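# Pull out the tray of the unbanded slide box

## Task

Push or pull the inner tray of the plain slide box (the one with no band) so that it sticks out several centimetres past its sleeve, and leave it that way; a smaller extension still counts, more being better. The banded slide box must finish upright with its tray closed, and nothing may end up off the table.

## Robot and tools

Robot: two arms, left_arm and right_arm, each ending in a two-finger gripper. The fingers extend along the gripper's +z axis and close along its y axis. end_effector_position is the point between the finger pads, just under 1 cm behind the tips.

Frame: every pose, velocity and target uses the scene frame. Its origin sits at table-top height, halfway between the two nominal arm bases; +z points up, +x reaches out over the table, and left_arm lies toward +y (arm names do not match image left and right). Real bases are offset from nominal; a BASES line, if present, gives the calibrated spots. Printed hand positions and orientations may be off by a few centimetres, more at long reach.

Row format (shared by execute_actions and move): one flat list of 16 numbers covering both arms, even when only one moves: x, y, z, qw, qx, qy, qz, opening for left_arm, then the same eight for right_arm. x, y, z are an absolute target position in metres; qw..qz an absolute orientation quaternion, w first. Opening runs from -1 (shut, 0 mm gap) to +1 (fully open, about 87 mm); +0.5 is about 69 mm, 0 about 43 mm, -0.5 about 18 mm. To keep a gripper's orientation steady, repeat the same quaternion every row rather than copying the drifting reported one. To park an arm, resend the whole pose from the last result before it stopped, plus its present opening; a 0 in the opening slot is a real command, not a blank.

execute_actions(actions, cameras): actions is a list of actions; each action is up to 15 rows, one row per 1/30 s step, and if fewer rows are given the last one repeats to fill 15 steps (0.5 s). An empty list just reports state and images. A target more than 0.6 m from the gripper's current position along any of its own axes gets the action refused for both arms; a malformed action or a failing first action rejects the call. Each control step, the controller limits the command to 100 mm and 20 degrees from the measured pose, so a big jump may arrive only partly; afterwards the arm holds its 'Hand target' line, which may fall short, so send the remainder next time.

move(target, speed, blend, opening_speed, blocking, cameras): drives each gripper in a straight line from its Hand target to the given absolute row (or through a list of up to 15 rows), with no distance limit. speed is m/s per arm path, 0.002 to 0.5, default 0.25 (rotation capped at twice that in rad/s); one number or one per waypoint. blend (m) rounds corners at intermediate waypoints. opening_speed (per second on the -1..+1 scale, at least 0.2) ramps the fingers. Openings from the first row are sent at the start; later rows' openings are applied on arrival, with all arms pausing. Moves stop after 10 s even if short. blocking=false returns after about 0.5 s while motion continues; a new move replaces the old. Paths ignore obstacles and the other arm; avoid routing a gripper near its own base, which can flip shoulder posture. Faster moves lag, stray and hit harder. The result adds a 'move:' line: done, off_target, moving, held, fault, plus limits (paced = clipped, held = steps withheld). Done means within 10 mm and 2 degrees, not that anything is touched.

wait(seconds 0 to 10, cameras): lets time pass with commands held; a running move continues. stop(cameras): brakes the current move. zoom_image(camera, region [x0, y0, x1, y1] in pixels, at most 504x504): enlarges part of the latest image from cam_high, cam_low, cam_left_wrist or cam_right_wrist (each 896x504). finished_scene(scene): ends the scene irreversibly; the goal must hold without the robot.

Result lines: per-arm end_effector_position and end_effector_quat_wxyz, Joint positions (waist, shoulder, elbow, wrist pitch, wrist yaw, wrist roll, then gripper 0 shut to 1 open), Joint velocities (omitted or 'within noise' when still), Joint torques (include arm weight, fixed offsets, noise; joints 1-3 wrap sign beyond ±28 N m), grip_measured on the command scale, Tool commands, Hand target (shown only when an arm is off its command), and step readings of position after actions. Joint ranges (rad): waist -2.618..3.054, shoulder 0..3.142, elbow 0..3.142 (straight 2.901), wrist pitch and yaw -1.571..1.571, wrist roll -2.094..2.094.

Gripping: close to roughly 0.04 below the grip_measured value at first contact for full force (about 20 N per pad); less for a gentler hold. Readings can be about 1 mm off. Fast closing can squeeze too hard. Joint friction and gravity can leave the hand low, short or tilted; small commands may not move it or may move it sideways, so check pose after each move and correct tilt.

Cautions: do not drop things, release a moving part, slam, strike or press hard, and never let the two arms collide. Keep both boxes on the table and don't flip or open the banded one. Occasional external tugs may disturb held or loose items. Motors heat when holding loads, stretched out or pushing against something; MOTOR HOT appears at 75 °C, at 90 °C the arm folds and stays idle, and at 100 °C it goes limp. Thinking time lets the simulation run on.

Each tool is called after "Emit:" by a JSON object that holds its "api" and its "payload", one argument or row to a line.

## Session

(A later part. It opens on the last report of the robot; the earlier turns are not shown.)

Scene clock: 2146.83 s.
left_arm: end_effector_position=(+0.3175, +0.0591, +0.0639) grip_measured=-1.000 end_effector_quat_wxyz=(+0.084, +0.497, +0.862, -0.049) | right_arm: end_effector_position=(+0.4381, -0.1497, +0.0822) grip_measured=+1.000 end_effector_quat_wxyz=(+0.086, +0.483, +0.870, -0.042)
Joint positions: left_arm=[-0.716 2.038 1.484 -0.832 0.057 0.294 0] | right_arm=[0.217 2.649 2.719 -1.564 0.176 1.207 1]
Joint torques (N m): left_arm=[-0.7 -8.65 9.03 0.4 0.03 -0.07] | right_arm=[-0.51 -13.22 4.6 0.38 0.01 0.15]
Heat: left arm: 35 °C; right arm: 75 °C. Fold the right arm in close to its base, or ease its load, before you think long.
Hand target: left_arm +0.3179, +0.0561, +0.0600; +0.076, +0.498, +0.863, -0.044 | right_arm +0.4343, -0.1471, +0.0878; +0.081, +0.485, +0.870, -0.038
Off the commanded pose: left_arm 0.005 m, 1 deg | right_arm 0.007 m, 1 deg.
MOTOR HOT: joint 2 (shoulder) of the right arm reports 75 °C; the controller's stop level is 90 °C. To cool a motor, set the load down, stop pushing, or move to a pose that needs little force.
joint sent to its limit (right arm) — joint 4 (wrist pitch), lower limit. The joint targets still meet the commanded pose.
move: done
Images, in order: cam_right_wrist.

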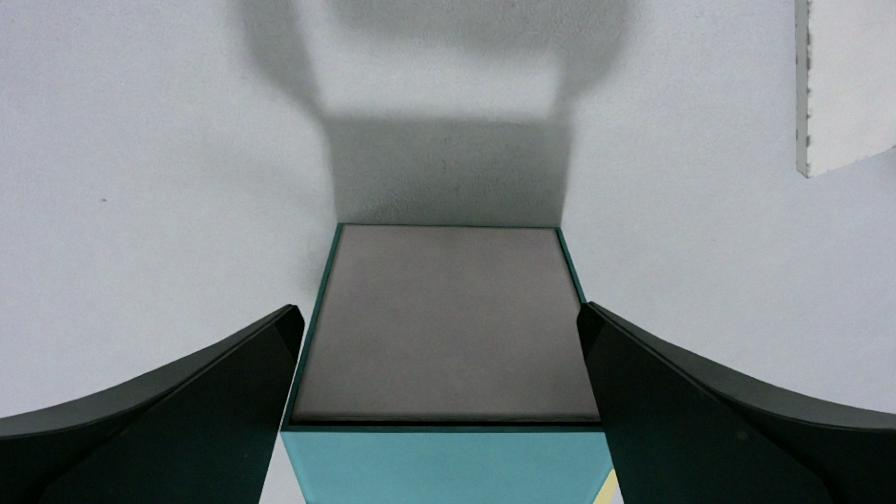

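Emit:
{"api": "move", "payload": {
  "target": [
    [0.318,0.056,0.06,0.0755,0.498,0.8627,-0.0436,-1,0.440,-0.162,0.088,0.076,0.485,0.870,-0.0424,1],
    [0.318,0.056,0.06,0.0755,0.498,0.8627,-0.0436,-1,0.4315,-0.147,0.09,0.076,0.485,0.870,-0.0424,1]
  ],
  "speed": 0.05,
  "cameras": ["cam_right_wrist"]
}}

Scene clock: 2164.13 s.
left_arm: end_effector_position=(+0.3175, +0.0591, +0.0639) grip_measured=-1.000 end_effector_quat_wxyz=(+0.084, +0.497, +0.862, -0.049) | right_arm: end_effector_position=(+0.4361, -0.1498, +0.0797) grip_measured=+1.000 end_effector_quat_wxyz=(+0.081, +0.483, +0.870, -0.046)
Joint positions: left_arm=[-0.716 2.038 1.484 -0.832 0.057 0.294 0] | right_arm=[0.217 2.649 2.709 -1.565 0.176 1.209 1]
Joint velocities: left_arm=[-0.002 0.002 -0.017 -0.154 -0.022 0.007 0] | right_arm=[within noise]
Joint torques (N m): left_arm=[-0.7 -8.68 9.44 0.46 0.01 -0.11] | right_arm=[-0.39 -14.41 3.9 0.36 0.01 0.11]
Heat: left arm: 34 °C; right arm: 76 °C. Fold the right arm in close to its base, or ease its load, before you think long.
Hand target: left_arm +0.3179, +0.0561, +0.0600; +0.076, +0.498, +0.863, -0.044 | right_arm +0.4316, -0.1470, +0.0896; +0.079, +0.485, +0.870, -0.040
Off the commanded pose: left_arm 0.005 m, 1 deg | right_arm 0.012 m, 1 deg.
MOTOR HOT: still on. Joint 2 (shoulder) of the right arm reports 76 °C.
joint sent to its limit (right arm) — joint 4 (wrist pitch), lower limit. The joint targets still meet the commanded pose.
move: off_target (right_arm)
Images, in order: cam_right_wrist.

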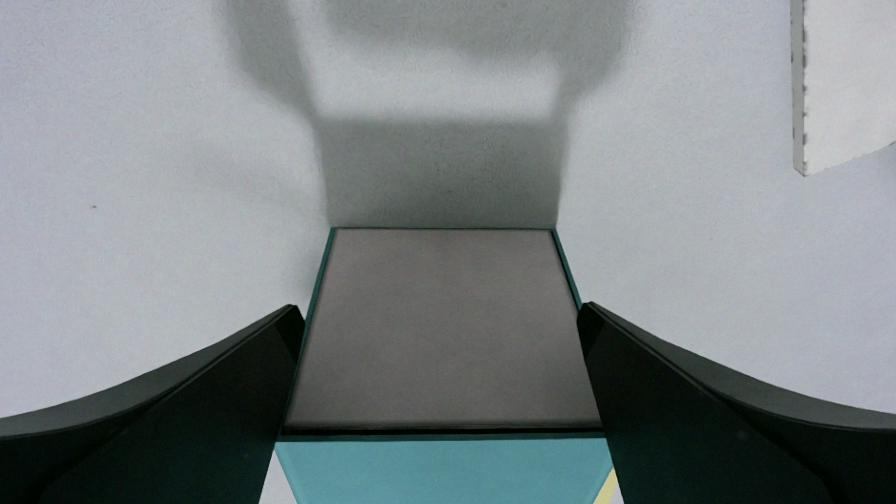

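Emit:
{"api": "move", "payload": {
  "target": [0.328,0.039,0.06,0.0755,0.498,0.8627,-0.0436,-1,0.4155,-0.1215,0.09,0.076,0.485,0.870,-0.0424,1],
  "speed": 0.05
}}

Scene clock: 2173.53 s.
left_arm: end_effector_position=(+0.3167, +0.0600, +0.0662) grip_measured=-1.000 end_effector_quat_wxyz=(+0.051, +0.496, +0.866, -0.034) | right_arm: end_effector_position=(+0.4322, -0.1498, +0.0745) grip_measured=+1.000 end_effector_quat_wxyz=(+0.098, +0.498, +0.859, -0.067)
Joint positions: left_arm=[-0.721 2.097 1.583 -0.941 0.043 0.285 0] | right_arm=[0.238 2.584 2.562 -1.495 0.231 1.267 1]
Joint torques (N m): left_arm=[-1.61 -8.38 10.13 0.95 0.18 -0.11] | right_arm=[2.47 -15.3 3.47 0.11 -0.44 0.11]
Heat: left arm: 34 °C; right arm: 77 °C. Fold the right arm in close to its base, or ease its load, before you think long.
Hand target: left_arm +0.3270, +0.0399, +0.0609; +0.075, +0.498, +0.863, -0.044 | right_arm +0.4158, -0.1227, +0.0896; +0.075, +0.485, +0.870, -0.045
Off the commanded pose: left_arm 0.025 m, 3 deg | right_arm 0.036 m, 4 deg.
MOTOR HOT: still on. Joint 2 (shoulder) of the right arm reports 77 °C.
move: off_target (left_arm, right_arm)

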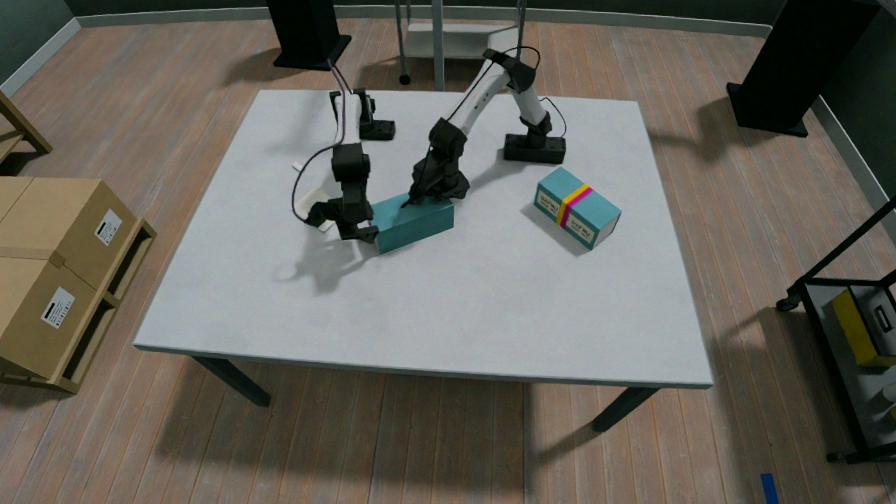

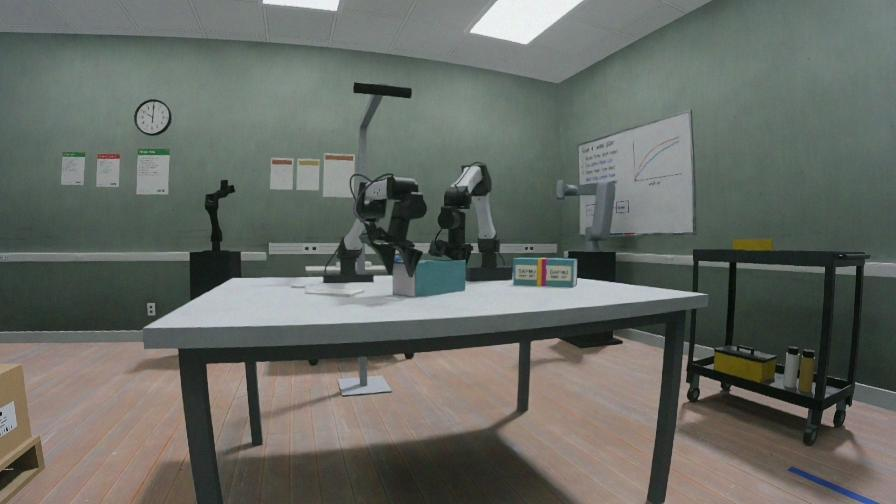

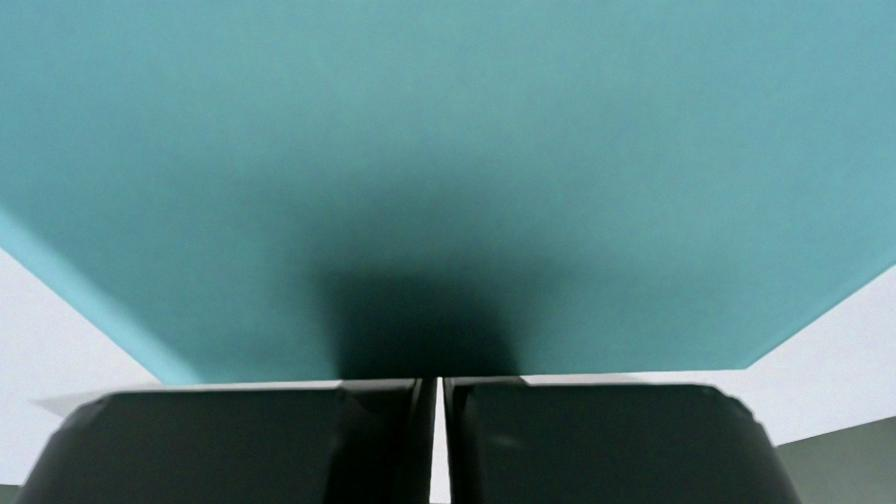

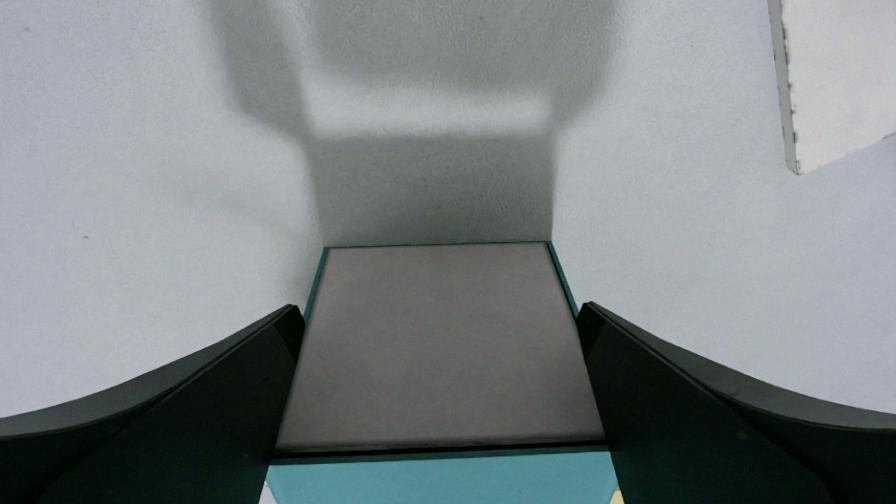

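Emit:
{"api": "move", "payload": {
  "target": [
    [0.316,0.06,0.06,0.0755,0.498,0.8627,-0.0436,-1,0.436,-0.156,0.09,0.076,0.485,0.870,-0.0424,1],
    [0.283,0.117,0.06,0.0755,0.498,0.8627,-0.0436,-1,0.436,-0.156,0.09,0.076,0.485,0.870,-0.0424,1],
    [0.281,0.116,0.065,0.3978,0.4502,0.7643,-0.2343,-1,0.436,-0.156,0.09,0.076,0.485,0.870,-0.0424,1]
  ],
  "speed": 0.12
}}

Scene clock: 2193.20 s.
left_arm: end_effector_position=(+0.2844, +0.1137, +0.0637) grip_measured=-1.000 end_effector_quat_wxyz=(+0.396, +0.454, +0.764, -0.229) | right_arm: end_effector_position=(+0.4339, -0.1584, +0.0848) grip_measured=+1.000 end_effector_quat_wxyz=(+0.081, +0.487, +0.868, -0.048)
Joint positions: left_arm=[-0.458 1.409 0.418 0.289 0.456 0.369 0] | right_arm=[0.202 2.624 2.68 -1.564 0.177 1.202 1]
Joint torques (N m): left_arm=[0.76 -6.75 4.88 1.47 0.31 -0.09] | right_arm=[-0.8 -11.47 7.68 0.35 -0.02 -0.03]
Heat: left arm: 35 °C; right arm: 70 °C.
Hand target: left_arm +0.2810, +0.1159, +0.0648; +0.398, +0.450, +0.764, -0.234 | right_arm +0.4356, -0.1561, +0.0898; +0.081, +0.485, +0.870, -0.038
Off the commanded pose: left_arm 0.004 m, 1 deg | right_arm 0.006 m, 1 deg.
MOTOR HOT: cleared for the motors of the right arm.
joint sent to its limit (right arm) — joint 4 (wrist pitch), lower limit. The joint targets still meet the commanded pose.
move: done

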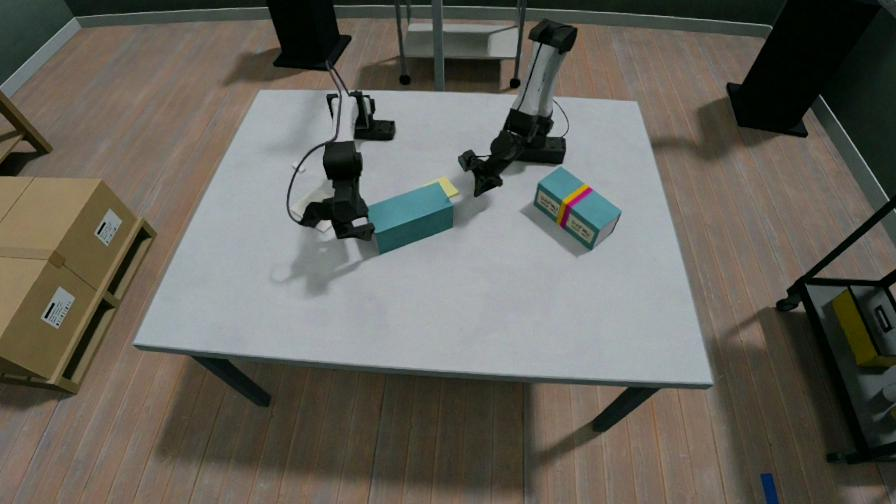

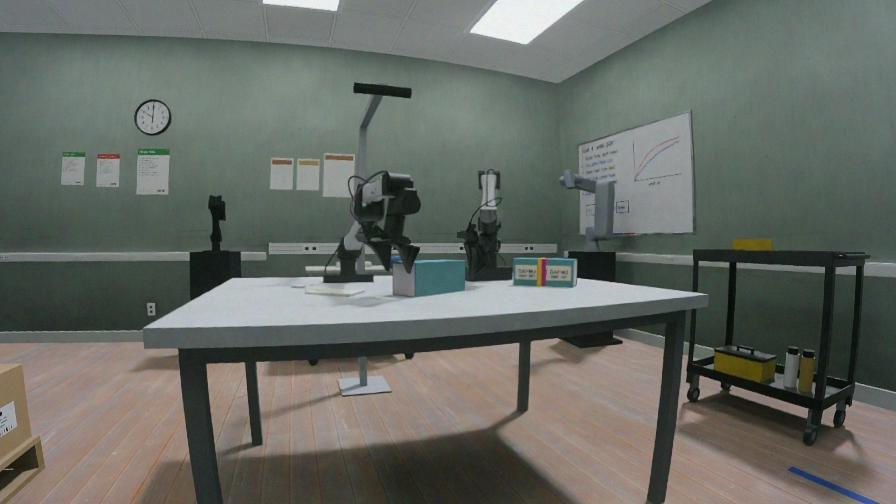

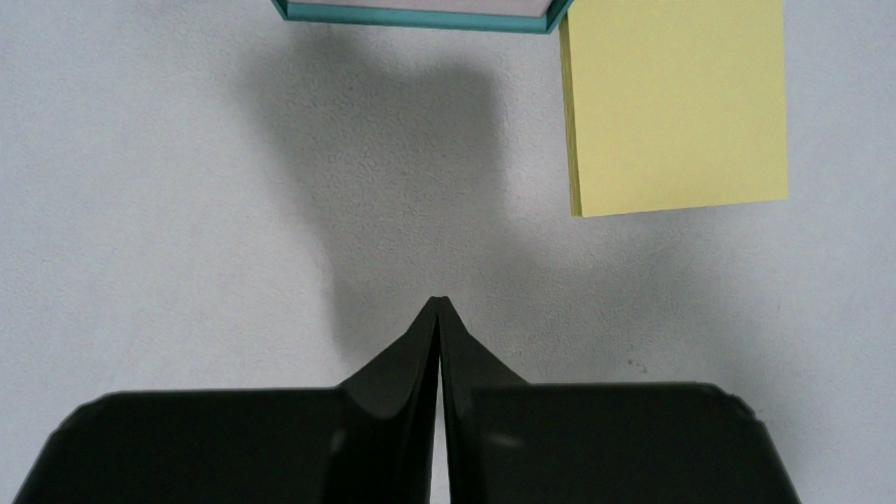

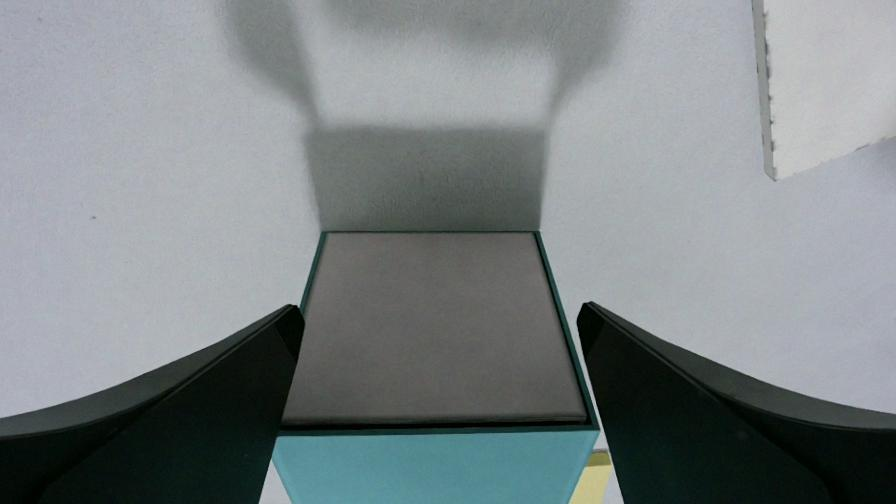

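Emit:
{"api": "move", "payload": {
  "target": [0.308,0.076,0.063,0.3978,0.4502,0.7643,-0.2343,-1,0.436,-0.156,0.09,0.076,0.485,0.870,-0.0424,1],
  "speed": 0.1,
  "cameras": ["cam_left_wrist"]
}}

Scene clock: 2218.13 s.
left_arm: end_effector_position=(+0.3027, +0.0810, +0.0615) grip_measured=-1.000 end_effector_quat_wxyz=(+0.396, +0.452, +0.764, -0.235) | right_arm: end_effector_position=(+0.4339, -0.1583, +0.0848) grip_measured=+1.000 end_effector_quat_wxyz=(+0.081, +0.487, +0.869, -0.048)
Joint positions: left_arm=[-0.532 1.557 0.523 0.357 0.407 0.307 0] | right_arm=[0.202 2.624 2.68 -1.564 0.177 1.202 1]
Joint torques (N m): left_arm=[-0.55 -4.27 8.29 1.46 0.1 -0.1] | right_arm=[-0.81 -11.48 7.68 0.34 -0.02 -0.03]
Heat: left arm: 34 °C; right arm: 64 °C.
Hand target: left_arm +0.3078, +0.0761, +0.0632; +0.398, +0.450, +0.764, -0.234 | right_arm +0.4356, -0.1561, +0.0898; +0.081, +0.485, +0.870, -0.038
Off the commanded pose: left_arm 0.007 m, 0 deg | right_arm 0.006 m, 1 deg.
joint sent to its limit (right arm) — joint 4 (wrist pitch), lower limit. The joint targets still meet the commanded pose.
move: done
Images, in order: cam_left_wrist.

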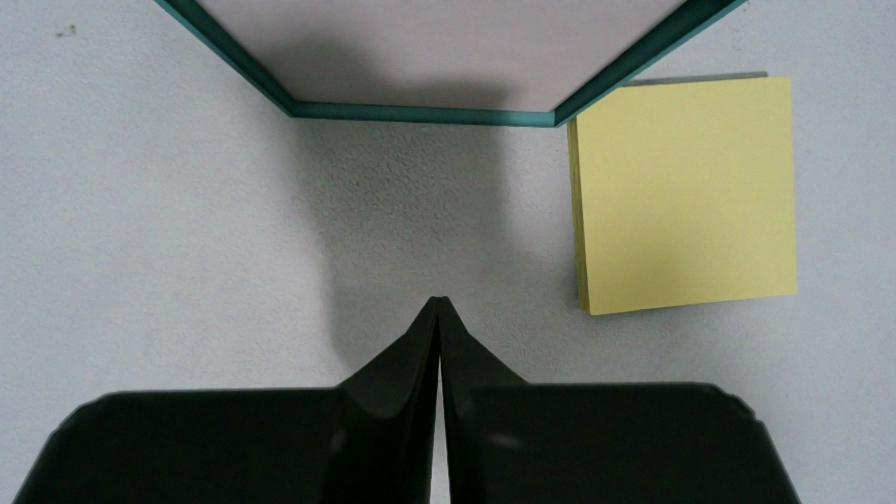

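Emit:
{"api": "move", "payload": {
  "target": [0.329,0.034,0.063,0.3978,0.4502,0.7643,-0.2343,-1,0.436,-0.156,0.09,0.076,0.485,0.870,-0.0424,1],
  "speed": 0.08,
  "cameras": ["cam_left_wrist","cam_right_wrist"]
}}

Scene clock: 2230.53 s.
left_arm: end_effector_position=(+0.3245, +0.0394, +0.0630) grip_measured=-1.000 end_effector_quat_wxyz=(+0.398, +0.452, +0.763, -0.235) | right_arm: end_effector_position=(+0.4339, -0.1583, +0.0848) grip_measured=+1.000 end_effector_quat_wxyz=(+0.080, +0.487, +0.869, -0.048)
Joint positions: left_arm=[-0.612 1.702 0.678 0.369 0.344 0.254 0] | right_arm=[0.202 2.624 2.68 -1.564 0.177 1.202 1]
Joint torques (N m): left_arm=[-0.75 -5.65 8.64 1.54 0.1 -0.08] | right_arm=[-0.81 -11.47 7.68 0.34 -0.01 -0.03]
Hand target: left_arm +0.3288, +0.0342, +0.0630; +0.398, +0.450, +0.764, -0.234 | right_arm +0.4356, -0.1561, +0.0898; +0.081, +0.485, +0.870, -0.038
Off the commanded pose: left_arm 0.007 m, 0 deg | right_arm 0.006 m, 1 deg.
joint sent to its limit (right arm) — joint 4 (wrist pitch), lower limit. The joint targets still meet the commanded pose.
move: done
Images, in order: cam_left_wrist, cam_right_wrist.

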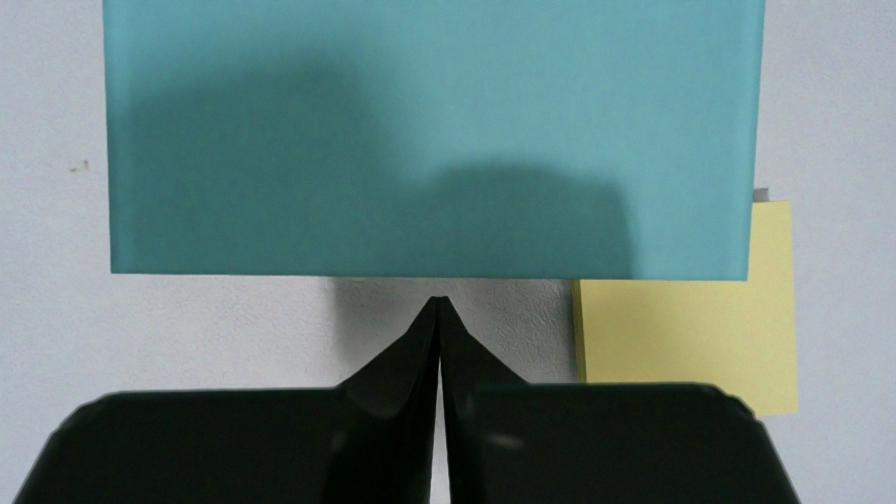

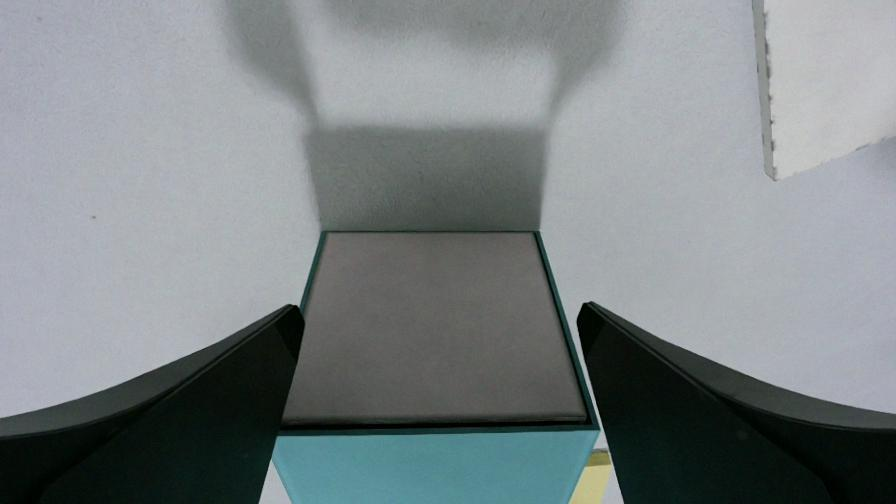

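Emit:
{"api": "move", "payload": {
  "target": [0.3365,0.019,0.063,0.3978,0.4502,0.7643,-0.2343,-1,0.4345,-0.151,0.09,0.076,0.485,0.870,-0.0424,1],
  "speed": 0.06,
  "cameras": ["cam_left_wrist","cam_right_wrist"]
}}

Scene clock: 2244.23 s.
left_arm: end_effector_position=(+0.3332, +0.0242, +0.0645) grip_measured=-1.000 end_effector_quat_wxyz=(+0.401, +0.451, +0.762, -0.235) | right_arm: end_effector_position=(+0.4336, -0.1566, +0.0848) grip_measured=+1.000 end_effector_quat_wxyz=(+0.081, +0.485, +0.869, -0.048)
Joint positions: left_arm=[-0.635 1.75 0.739 0.369 0.325 0.239 0] | right_arm=[0.206 2.624 2.68 -1.564 0.177 1.202 1]
Joint torques (N m): left_arm=[-0.64 -6.01 8.83 1.45 0.07 -0.1] | right_arm=[-0.23 -11.71 7.23 0.34 -0.01 0.11]
Hand target: left_arm +0.3364, +0.0191, +0.0631; +0.398, +0.450, +0.764, -0.234 | right_arm +0.4341, -0.1511, +0.0898; +0.080, +0.485, +0.870, -0.038
Off the commanded pose: left_arm 0.006 m, 0 deg | right_arm 0.008 m, 1 deg.
joint sent to its limit (right arm) — joint 4 (wrist pitch), lower limit. The joint targets still meet the commanded pose.
move: done
Images, in order: cam_left_wrist, cam_right_wrist.

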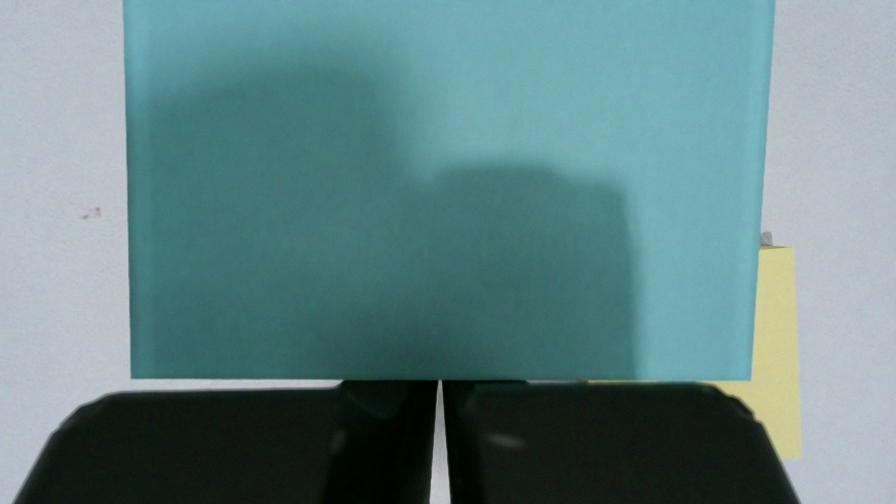

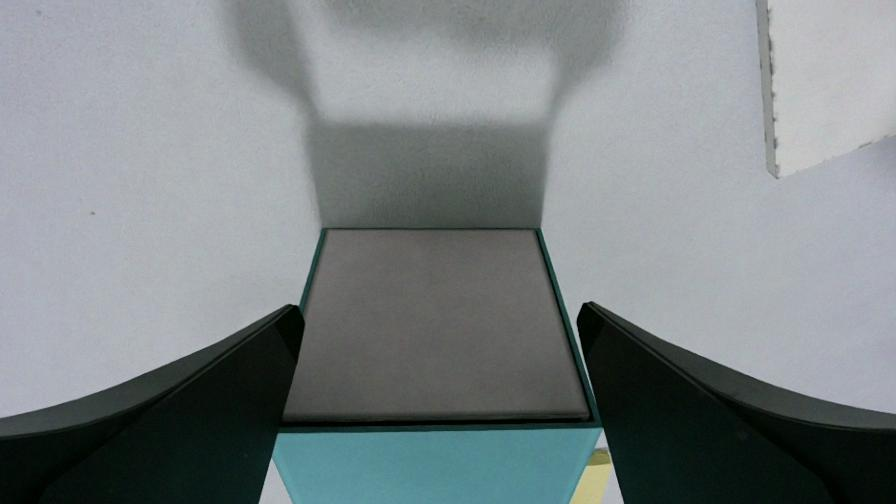

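Emit:
{"api": "move", "payload": {
  "target": [
    [0.3435,0.005,0.063,0.3978,0.4502,0.7643,-0.2343,-1,0.4325,-0.147,0.09,0.076,0.485,0.870,-0.0424,1],
    [0.350,-0.008,0.063,0.3978,0.4502,0.7643,-0.2343,-1,0.424,-0.131,0.09,0.076,0.485,0.870,-0.0424,1]
  ],
  "speed": 0.05
}}

Scene clock: 2255.53 s.
left_arm: end_effector_position=(+0.3420, +0.0079, +0.0604) grip_measured=-1.000 end_effector_quat_wxyz=(+0.387, +0.450, +0.770, -0.233) | right_arm: end_effector_position=(+0.4401, -0.1653, +0.0847) grip_measured=+1.000 end_effector_quat_wxyz=(+0.110, +0.495, +0.859, -0.069)
Joint positions: left_arm=[-0.659 1.82 0.834 0.315 0.304 0.22 0] | right_arm=[0.211 2.624 2.68 -1.55 0.249 1.23 1]
Joint torques (N m): left_arm=[-2.19 -5.57 10.18 1.72 0.01 -0.11] | right_arm=[2.71 -13.7 3.55 0.22 -0.58 0.29]
Hand target: left_arm +0.3490, -0.0073, +0.0636; +0.398, +0.450, +0.764, -0.235 | right_arm +0.4242, -0.1323, +0.0901; +0.076, +0.485, +0.870, -0.044
Off the commanded pose: left_arm 0.018 m, 1 deg | right_arm 0.038 m, 5 deg.
joint sent to its limit (right arm) — joint 4 (wrist pitch), lower limit. The joint targets still meet the commanded pose.
move: off_target (left_arm, right_arm)

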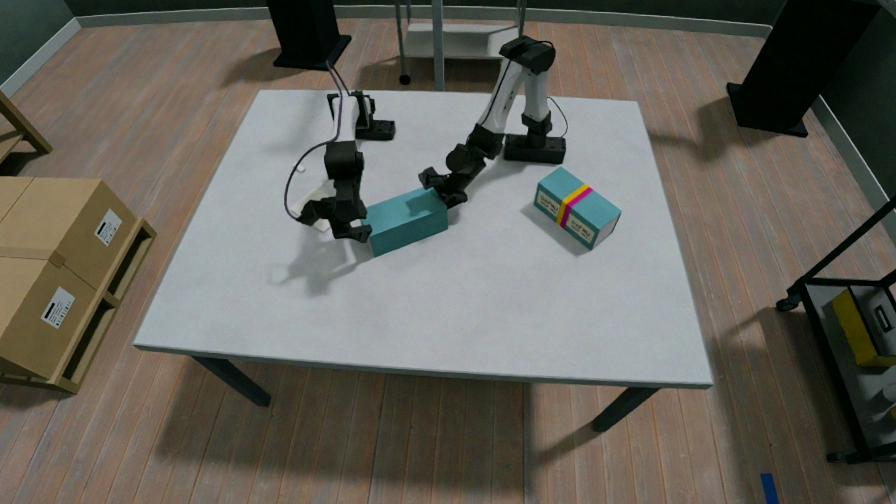

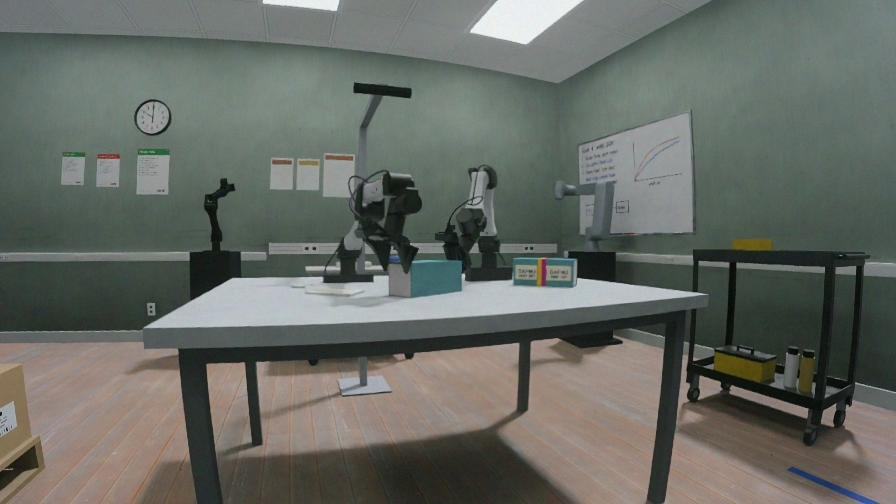

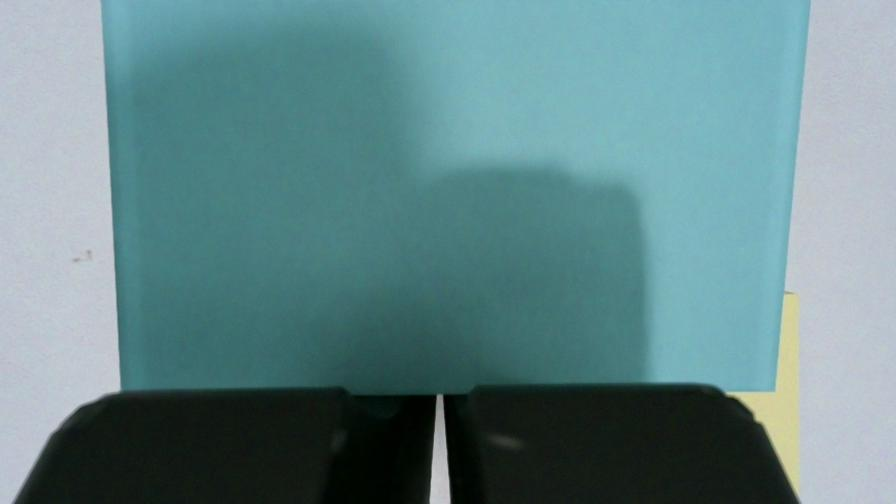

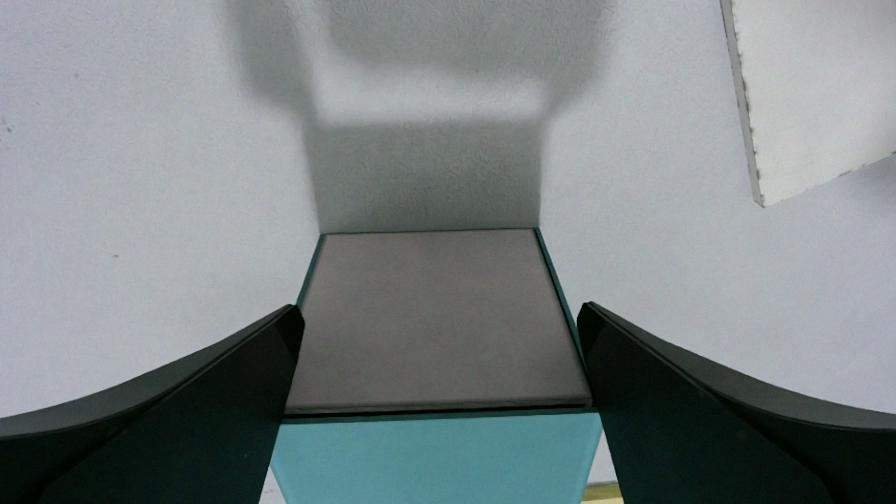

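Emit:
{"api": "move", "payload": {
  "target": [0.361,-0.030,0.066,0.3978,0.4502,0.7643,-0.2343,-1,0.409,-0.103,0.09,0.076,0.485,0.870,-0.0424,1],
  "speed": 0.04
}}

Scene clock: 2265.13 s.
left_arm: end_effector_position=(+0.3499, +0.0010, +0.0595) grip_measured=-1.000 end_effector_quat_wxyz=(+0.371, +0.446, +0.783, -0.224) | right_arm: end_effector_position=(+0.4449, -0.1776, +0.0861) grip_measured=+1.000 end_effector_quat_wxyz=(+0.157, +0.503, +0.843, -0.108)
Joint positions: left_arm=[-0.668 1.858 0.918 0.232 0.279 0.206 0] | right_arm=[0.229 2.589 2.611 -1.505 0.373 1.271 1]
Joint torques (N m): left_arm=[-3.69 -4.79 11.64 2.11 0.06 -0.17] | right_arm=[6.27 -14.43 3.06 -0.25 -1.58 0.54]
Hand target: left_arm +0.3581, -0.0277, +0.0677; +0.397, +0.450, +0.764, -0.235 | right_arm +0.4094, -0.1092, +0.0923; +0.076, +0.486, +0.869, -0.053
Off the commanded pose: left_arm 0.034 m, 4 deg | right_arm 0.083 m, 12 deg.
move: off_target (left_arm, right_arm)

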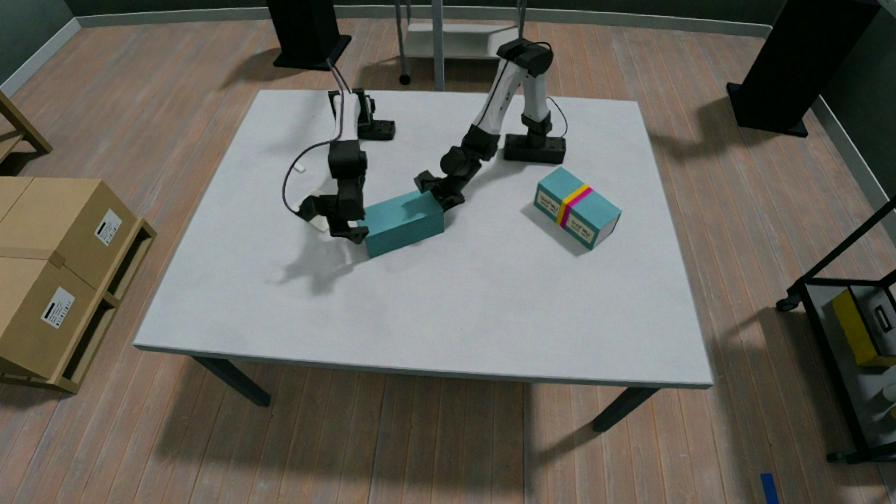

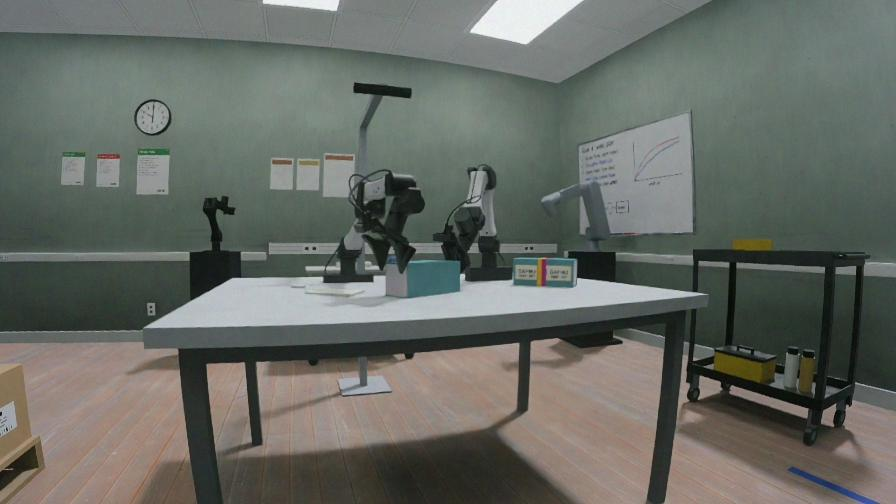

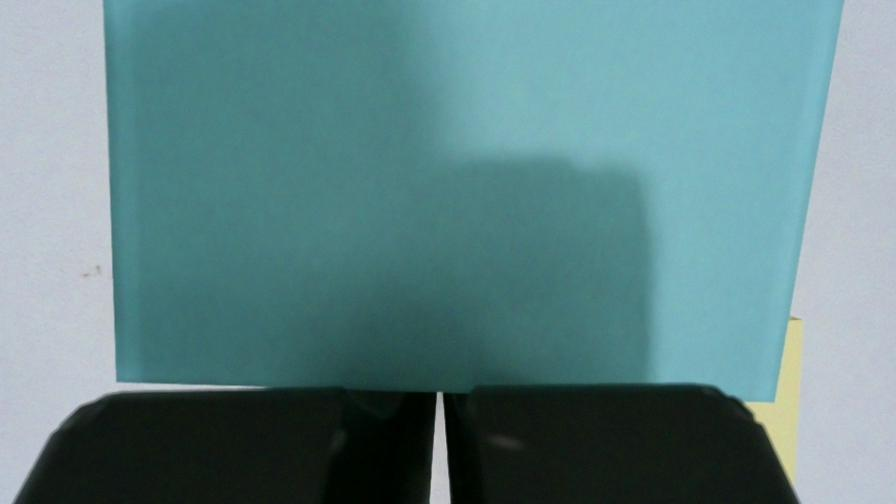

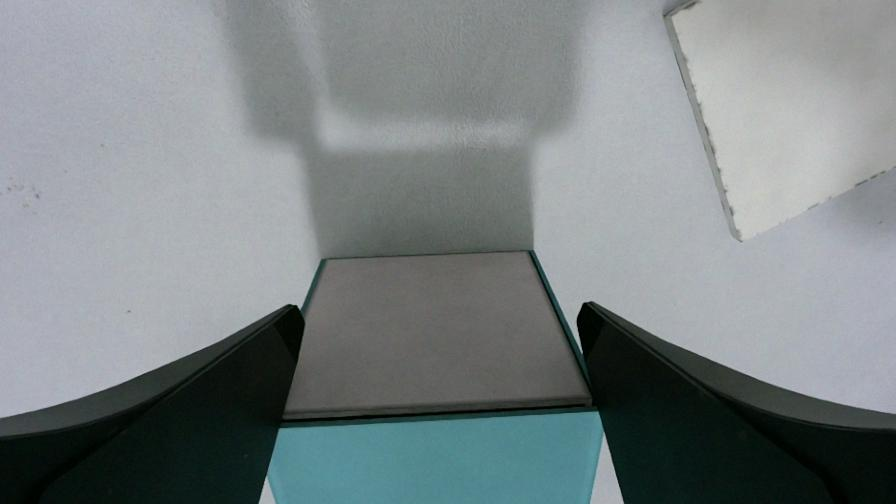

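Emit:
{"api": "move", "payload": {
  "target": [
    [0.345,0.005,0.066,0.3978,0.4502,0.7643,-0.2343,-1,0.445,-0.175,0.09,0.076,0.495,0.8645,-0.0433,1],
    [0.342,0.01,0.066,0.3978,0.4502,0.7643,-0.2343,-1,0.457,-0.186,0.088,0.076,0.495,0.8645,-0.0433,1]
  ],
  "speed": 0.06,
  "cameras": ["cam_left_wrist","cam_right_wrist"]
}}

Scene clock: 2312.37 s.
left_arm: end_effector_position=(+0.3417, +0.0065, +0.0556) grip_measured=-1.000 end_effector_quat_wxyz=(+0.388, +0.450, +0.770, -0.231) | right_arm: end_effector_position=(+0.4550, -0.1880, +0.0831) grip_measured=+1.000 end_effector_quat_wxyz=(+0.099, +0.498, +0.861, -0.035)
Joint positions: left_arm=[-0.665 1.835 0.828 0.34 0.296 0.217 0] | right_arm=[0.138 2.688 2.799 -1.564 0.175 1.159 1]
Joint torques (N m): left_arm=[1.13 -12.67 4.83 1.51 0.24 0.01] | right_arm=[-0.87 -11.56 7.76 0.47 -0.02 -0.04]
Hand target: left_arm +0.3421, +0.0098, +0.0656; +0.398, +0.450, +0.764, -0.234 | right_arm +0.4563, -0.1861, +0.0877; +0.099, +0.496, +0.862, -0.025
Off the commanded pose: left_arm 0.011 m, 1 deg | right_arm 0.006 m, 3 deg.
joint sent to its limit (right arm) — joint 4 (wrist pitch), lower limit. The joint targets are off in orientation, not in position.
move: off_target (left_arm, right_arm)
Images, in order: cam_left_wrist, cam_right_wrist.

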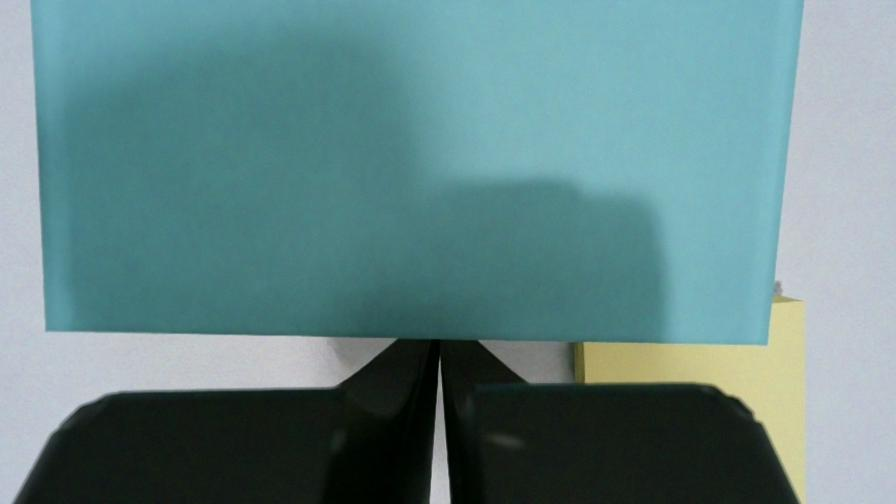

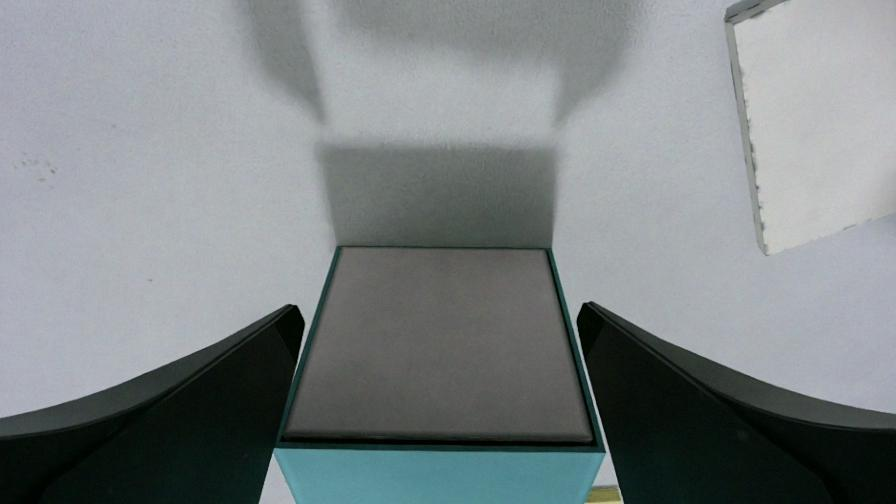

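Emit:
{"api": "move", "payload": {
  "target": [0.345,0.0095,0.066,0.3978,0.4502,0.7643,-0.2343,-1,0.4505,-0.1745,0.09,0.076,0.495,0.8645,-0.0433,1],
  "speed": 0.06,
  "cameras": ["cam_left_wrist","cam_right_wrist"]
}}

Scene clock: 2323.17 s.
left_arm: end_effector_position=(+0.3433, +0.0083, +0.0556) grip_measured=-1.000 end_effector_quat_wxyz=(+0.389, +0.449, +0.771, -0.231) | right_arm: end_effector_position=(+0.4538, -0.1782, +0.0832) grip_measured=+1.000 end_effector_quat_wxyz=(+0.099, +0.494, +0.863, -0.033)
Joint positions: left_arm=[-0.658 1.835 0.828 0.34 0.3 0.22 0] | right_arm=[0.156 2.688 2.799 -1.564 0.174 1.169 1]
Joint torques (N m): left_arm=[1.01 -11.69 5.96 1.48 0.27 0.09] | right_arm=[-0.43 -13.59 4.48 0.48 -0.01 0.13]
Heat: left arm: 33 °C; right arm: 71 °C.
Hand target: left_arm +0.3450, +0.0094, +0.0657; +0.398, +0.450, +0.764, -0.234 | right_arm +0.4500, -0.1746, +0.0896; +0.094, +0.495, +0.863, -0.028
Off the commanded pose: left_arm 0.011 m, 1 deg | right_arm 0.008 m, 3 deg.
joint sent to its limit (right arm) — joint 4 (wrist pitch), lower limit. The joint targets are off in orientation, not in position.
move: off_target (left_arm, right_arm)
Images, in order: cam_left_wrist, cam_right_wrist.

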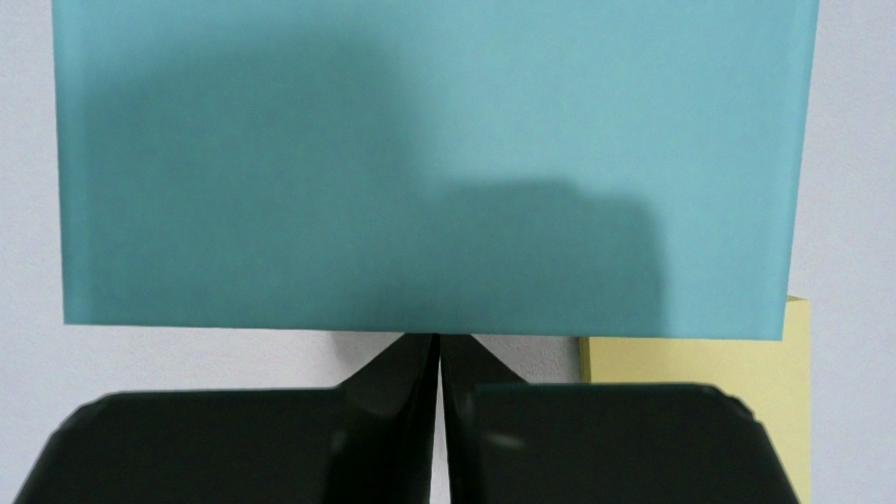

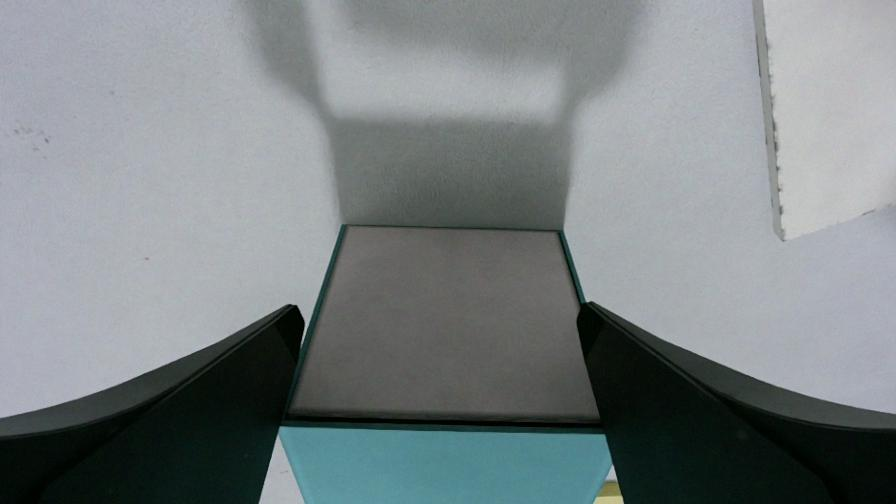

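Emit:
{"api": "move", "payload": {
  "target": [
    [0.345,0.0095,0.066,0.3978,0.4502,0.7643,-0.2343,-1,0.4545,-0.187,0.09,0.076,0.495,0.8645,-0.0433,1],
    [0.345,0.0095,0.066,0.3978,0.4502,0.7643,-0.2343,-1,0.447,-0.1745,0.09,0.076,0.495,0.8645,-0.0433,1]
  ],
  "speed": 0.06,
  "cameras": ["cam_left_wrist","cam_right_wrist"]
}}

Scene clock: 2332.63 s.
left_arm: end_effector_position=(+0.3433, +0.0083, +0.0556) grip_measured=-1.000 end_effector_quat_wxyz=(+0.389, +0.450, +0.770, -0.231) | right_arm: end_effector_position=(+0.4510, -0.1783, +0.0793) grip_measured=+1.000 end_effector_quat_wxyz=(+0.092, +0.494, +0.864, -0.038)
Joint positions: left_arm=[-0.657 1.835 0.828 0.34 0.301 0.221 0] | right_arm=[0.157 2.688 2.783 -1.565 0.174 1.171 1]
Joint torques (N m): left_arm=[0.96 -11.78 6.04 1.44 0.21 0.01] | right_arm=[-0.39 -14.52 3.9 0.45 0.01 0.12]
Heat: left arm: 33 °C; right arm: 75 °C. Fold the right arm in close to its base, or ease its load, before you think long.
Hand target: left_arm +0.3450, +0.0095, +0.0657; +0.398, +0.450, +0.764, -0.234 | right_arm +0.4468, -0.1746, +0.0895; +0.090, +0.495, +0.863, -0.032
Off the commanded pose: left_arm 0.011 m, 1 deg | right_arm 0.012 m, 2 deg.
MOTOR HOT: joint 2 (shoulder) of the right arm reports 75 °C; the controller's stop level is 90 °C. To cool a motor, set the load down, stop pushing, or move to a pose that needs little force.
joint sent to its limit (right arm) — joint 4 (wrist pitch), lower limit. The joint targets still meet the commanded pose.
move: off_target (left_arm, right_arm)
Images, in order: cam_left_wrist, cam_right_wrist.

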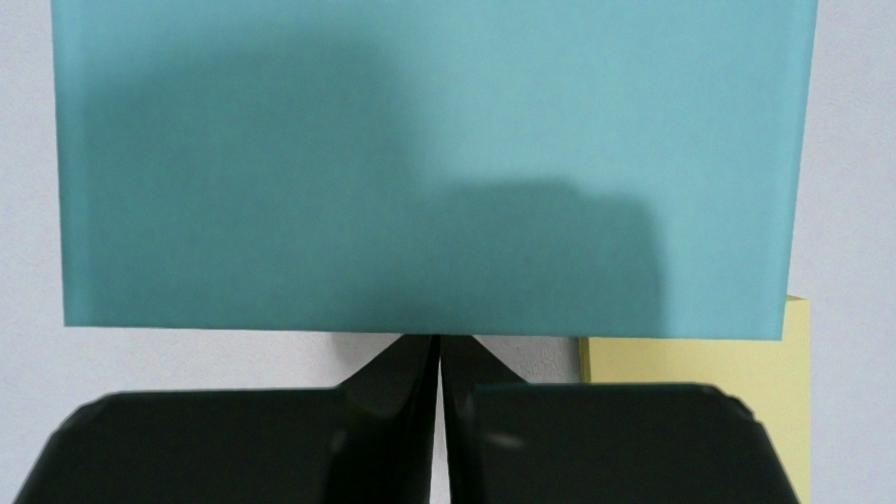

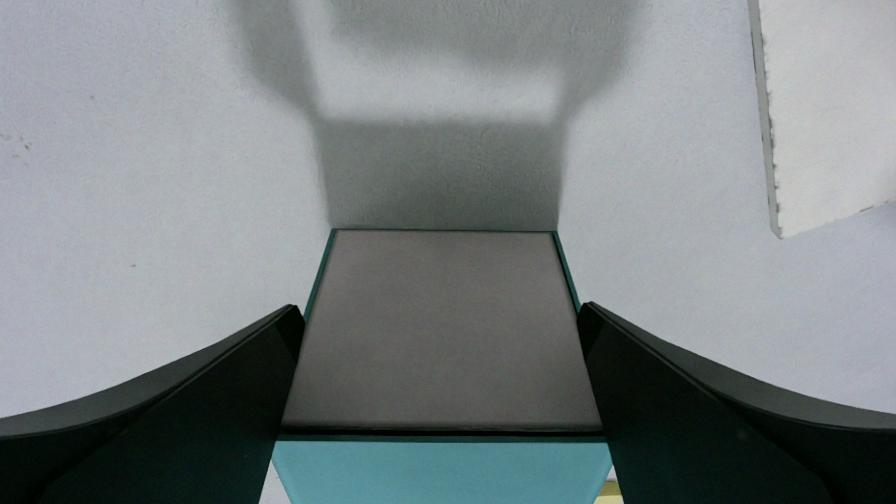

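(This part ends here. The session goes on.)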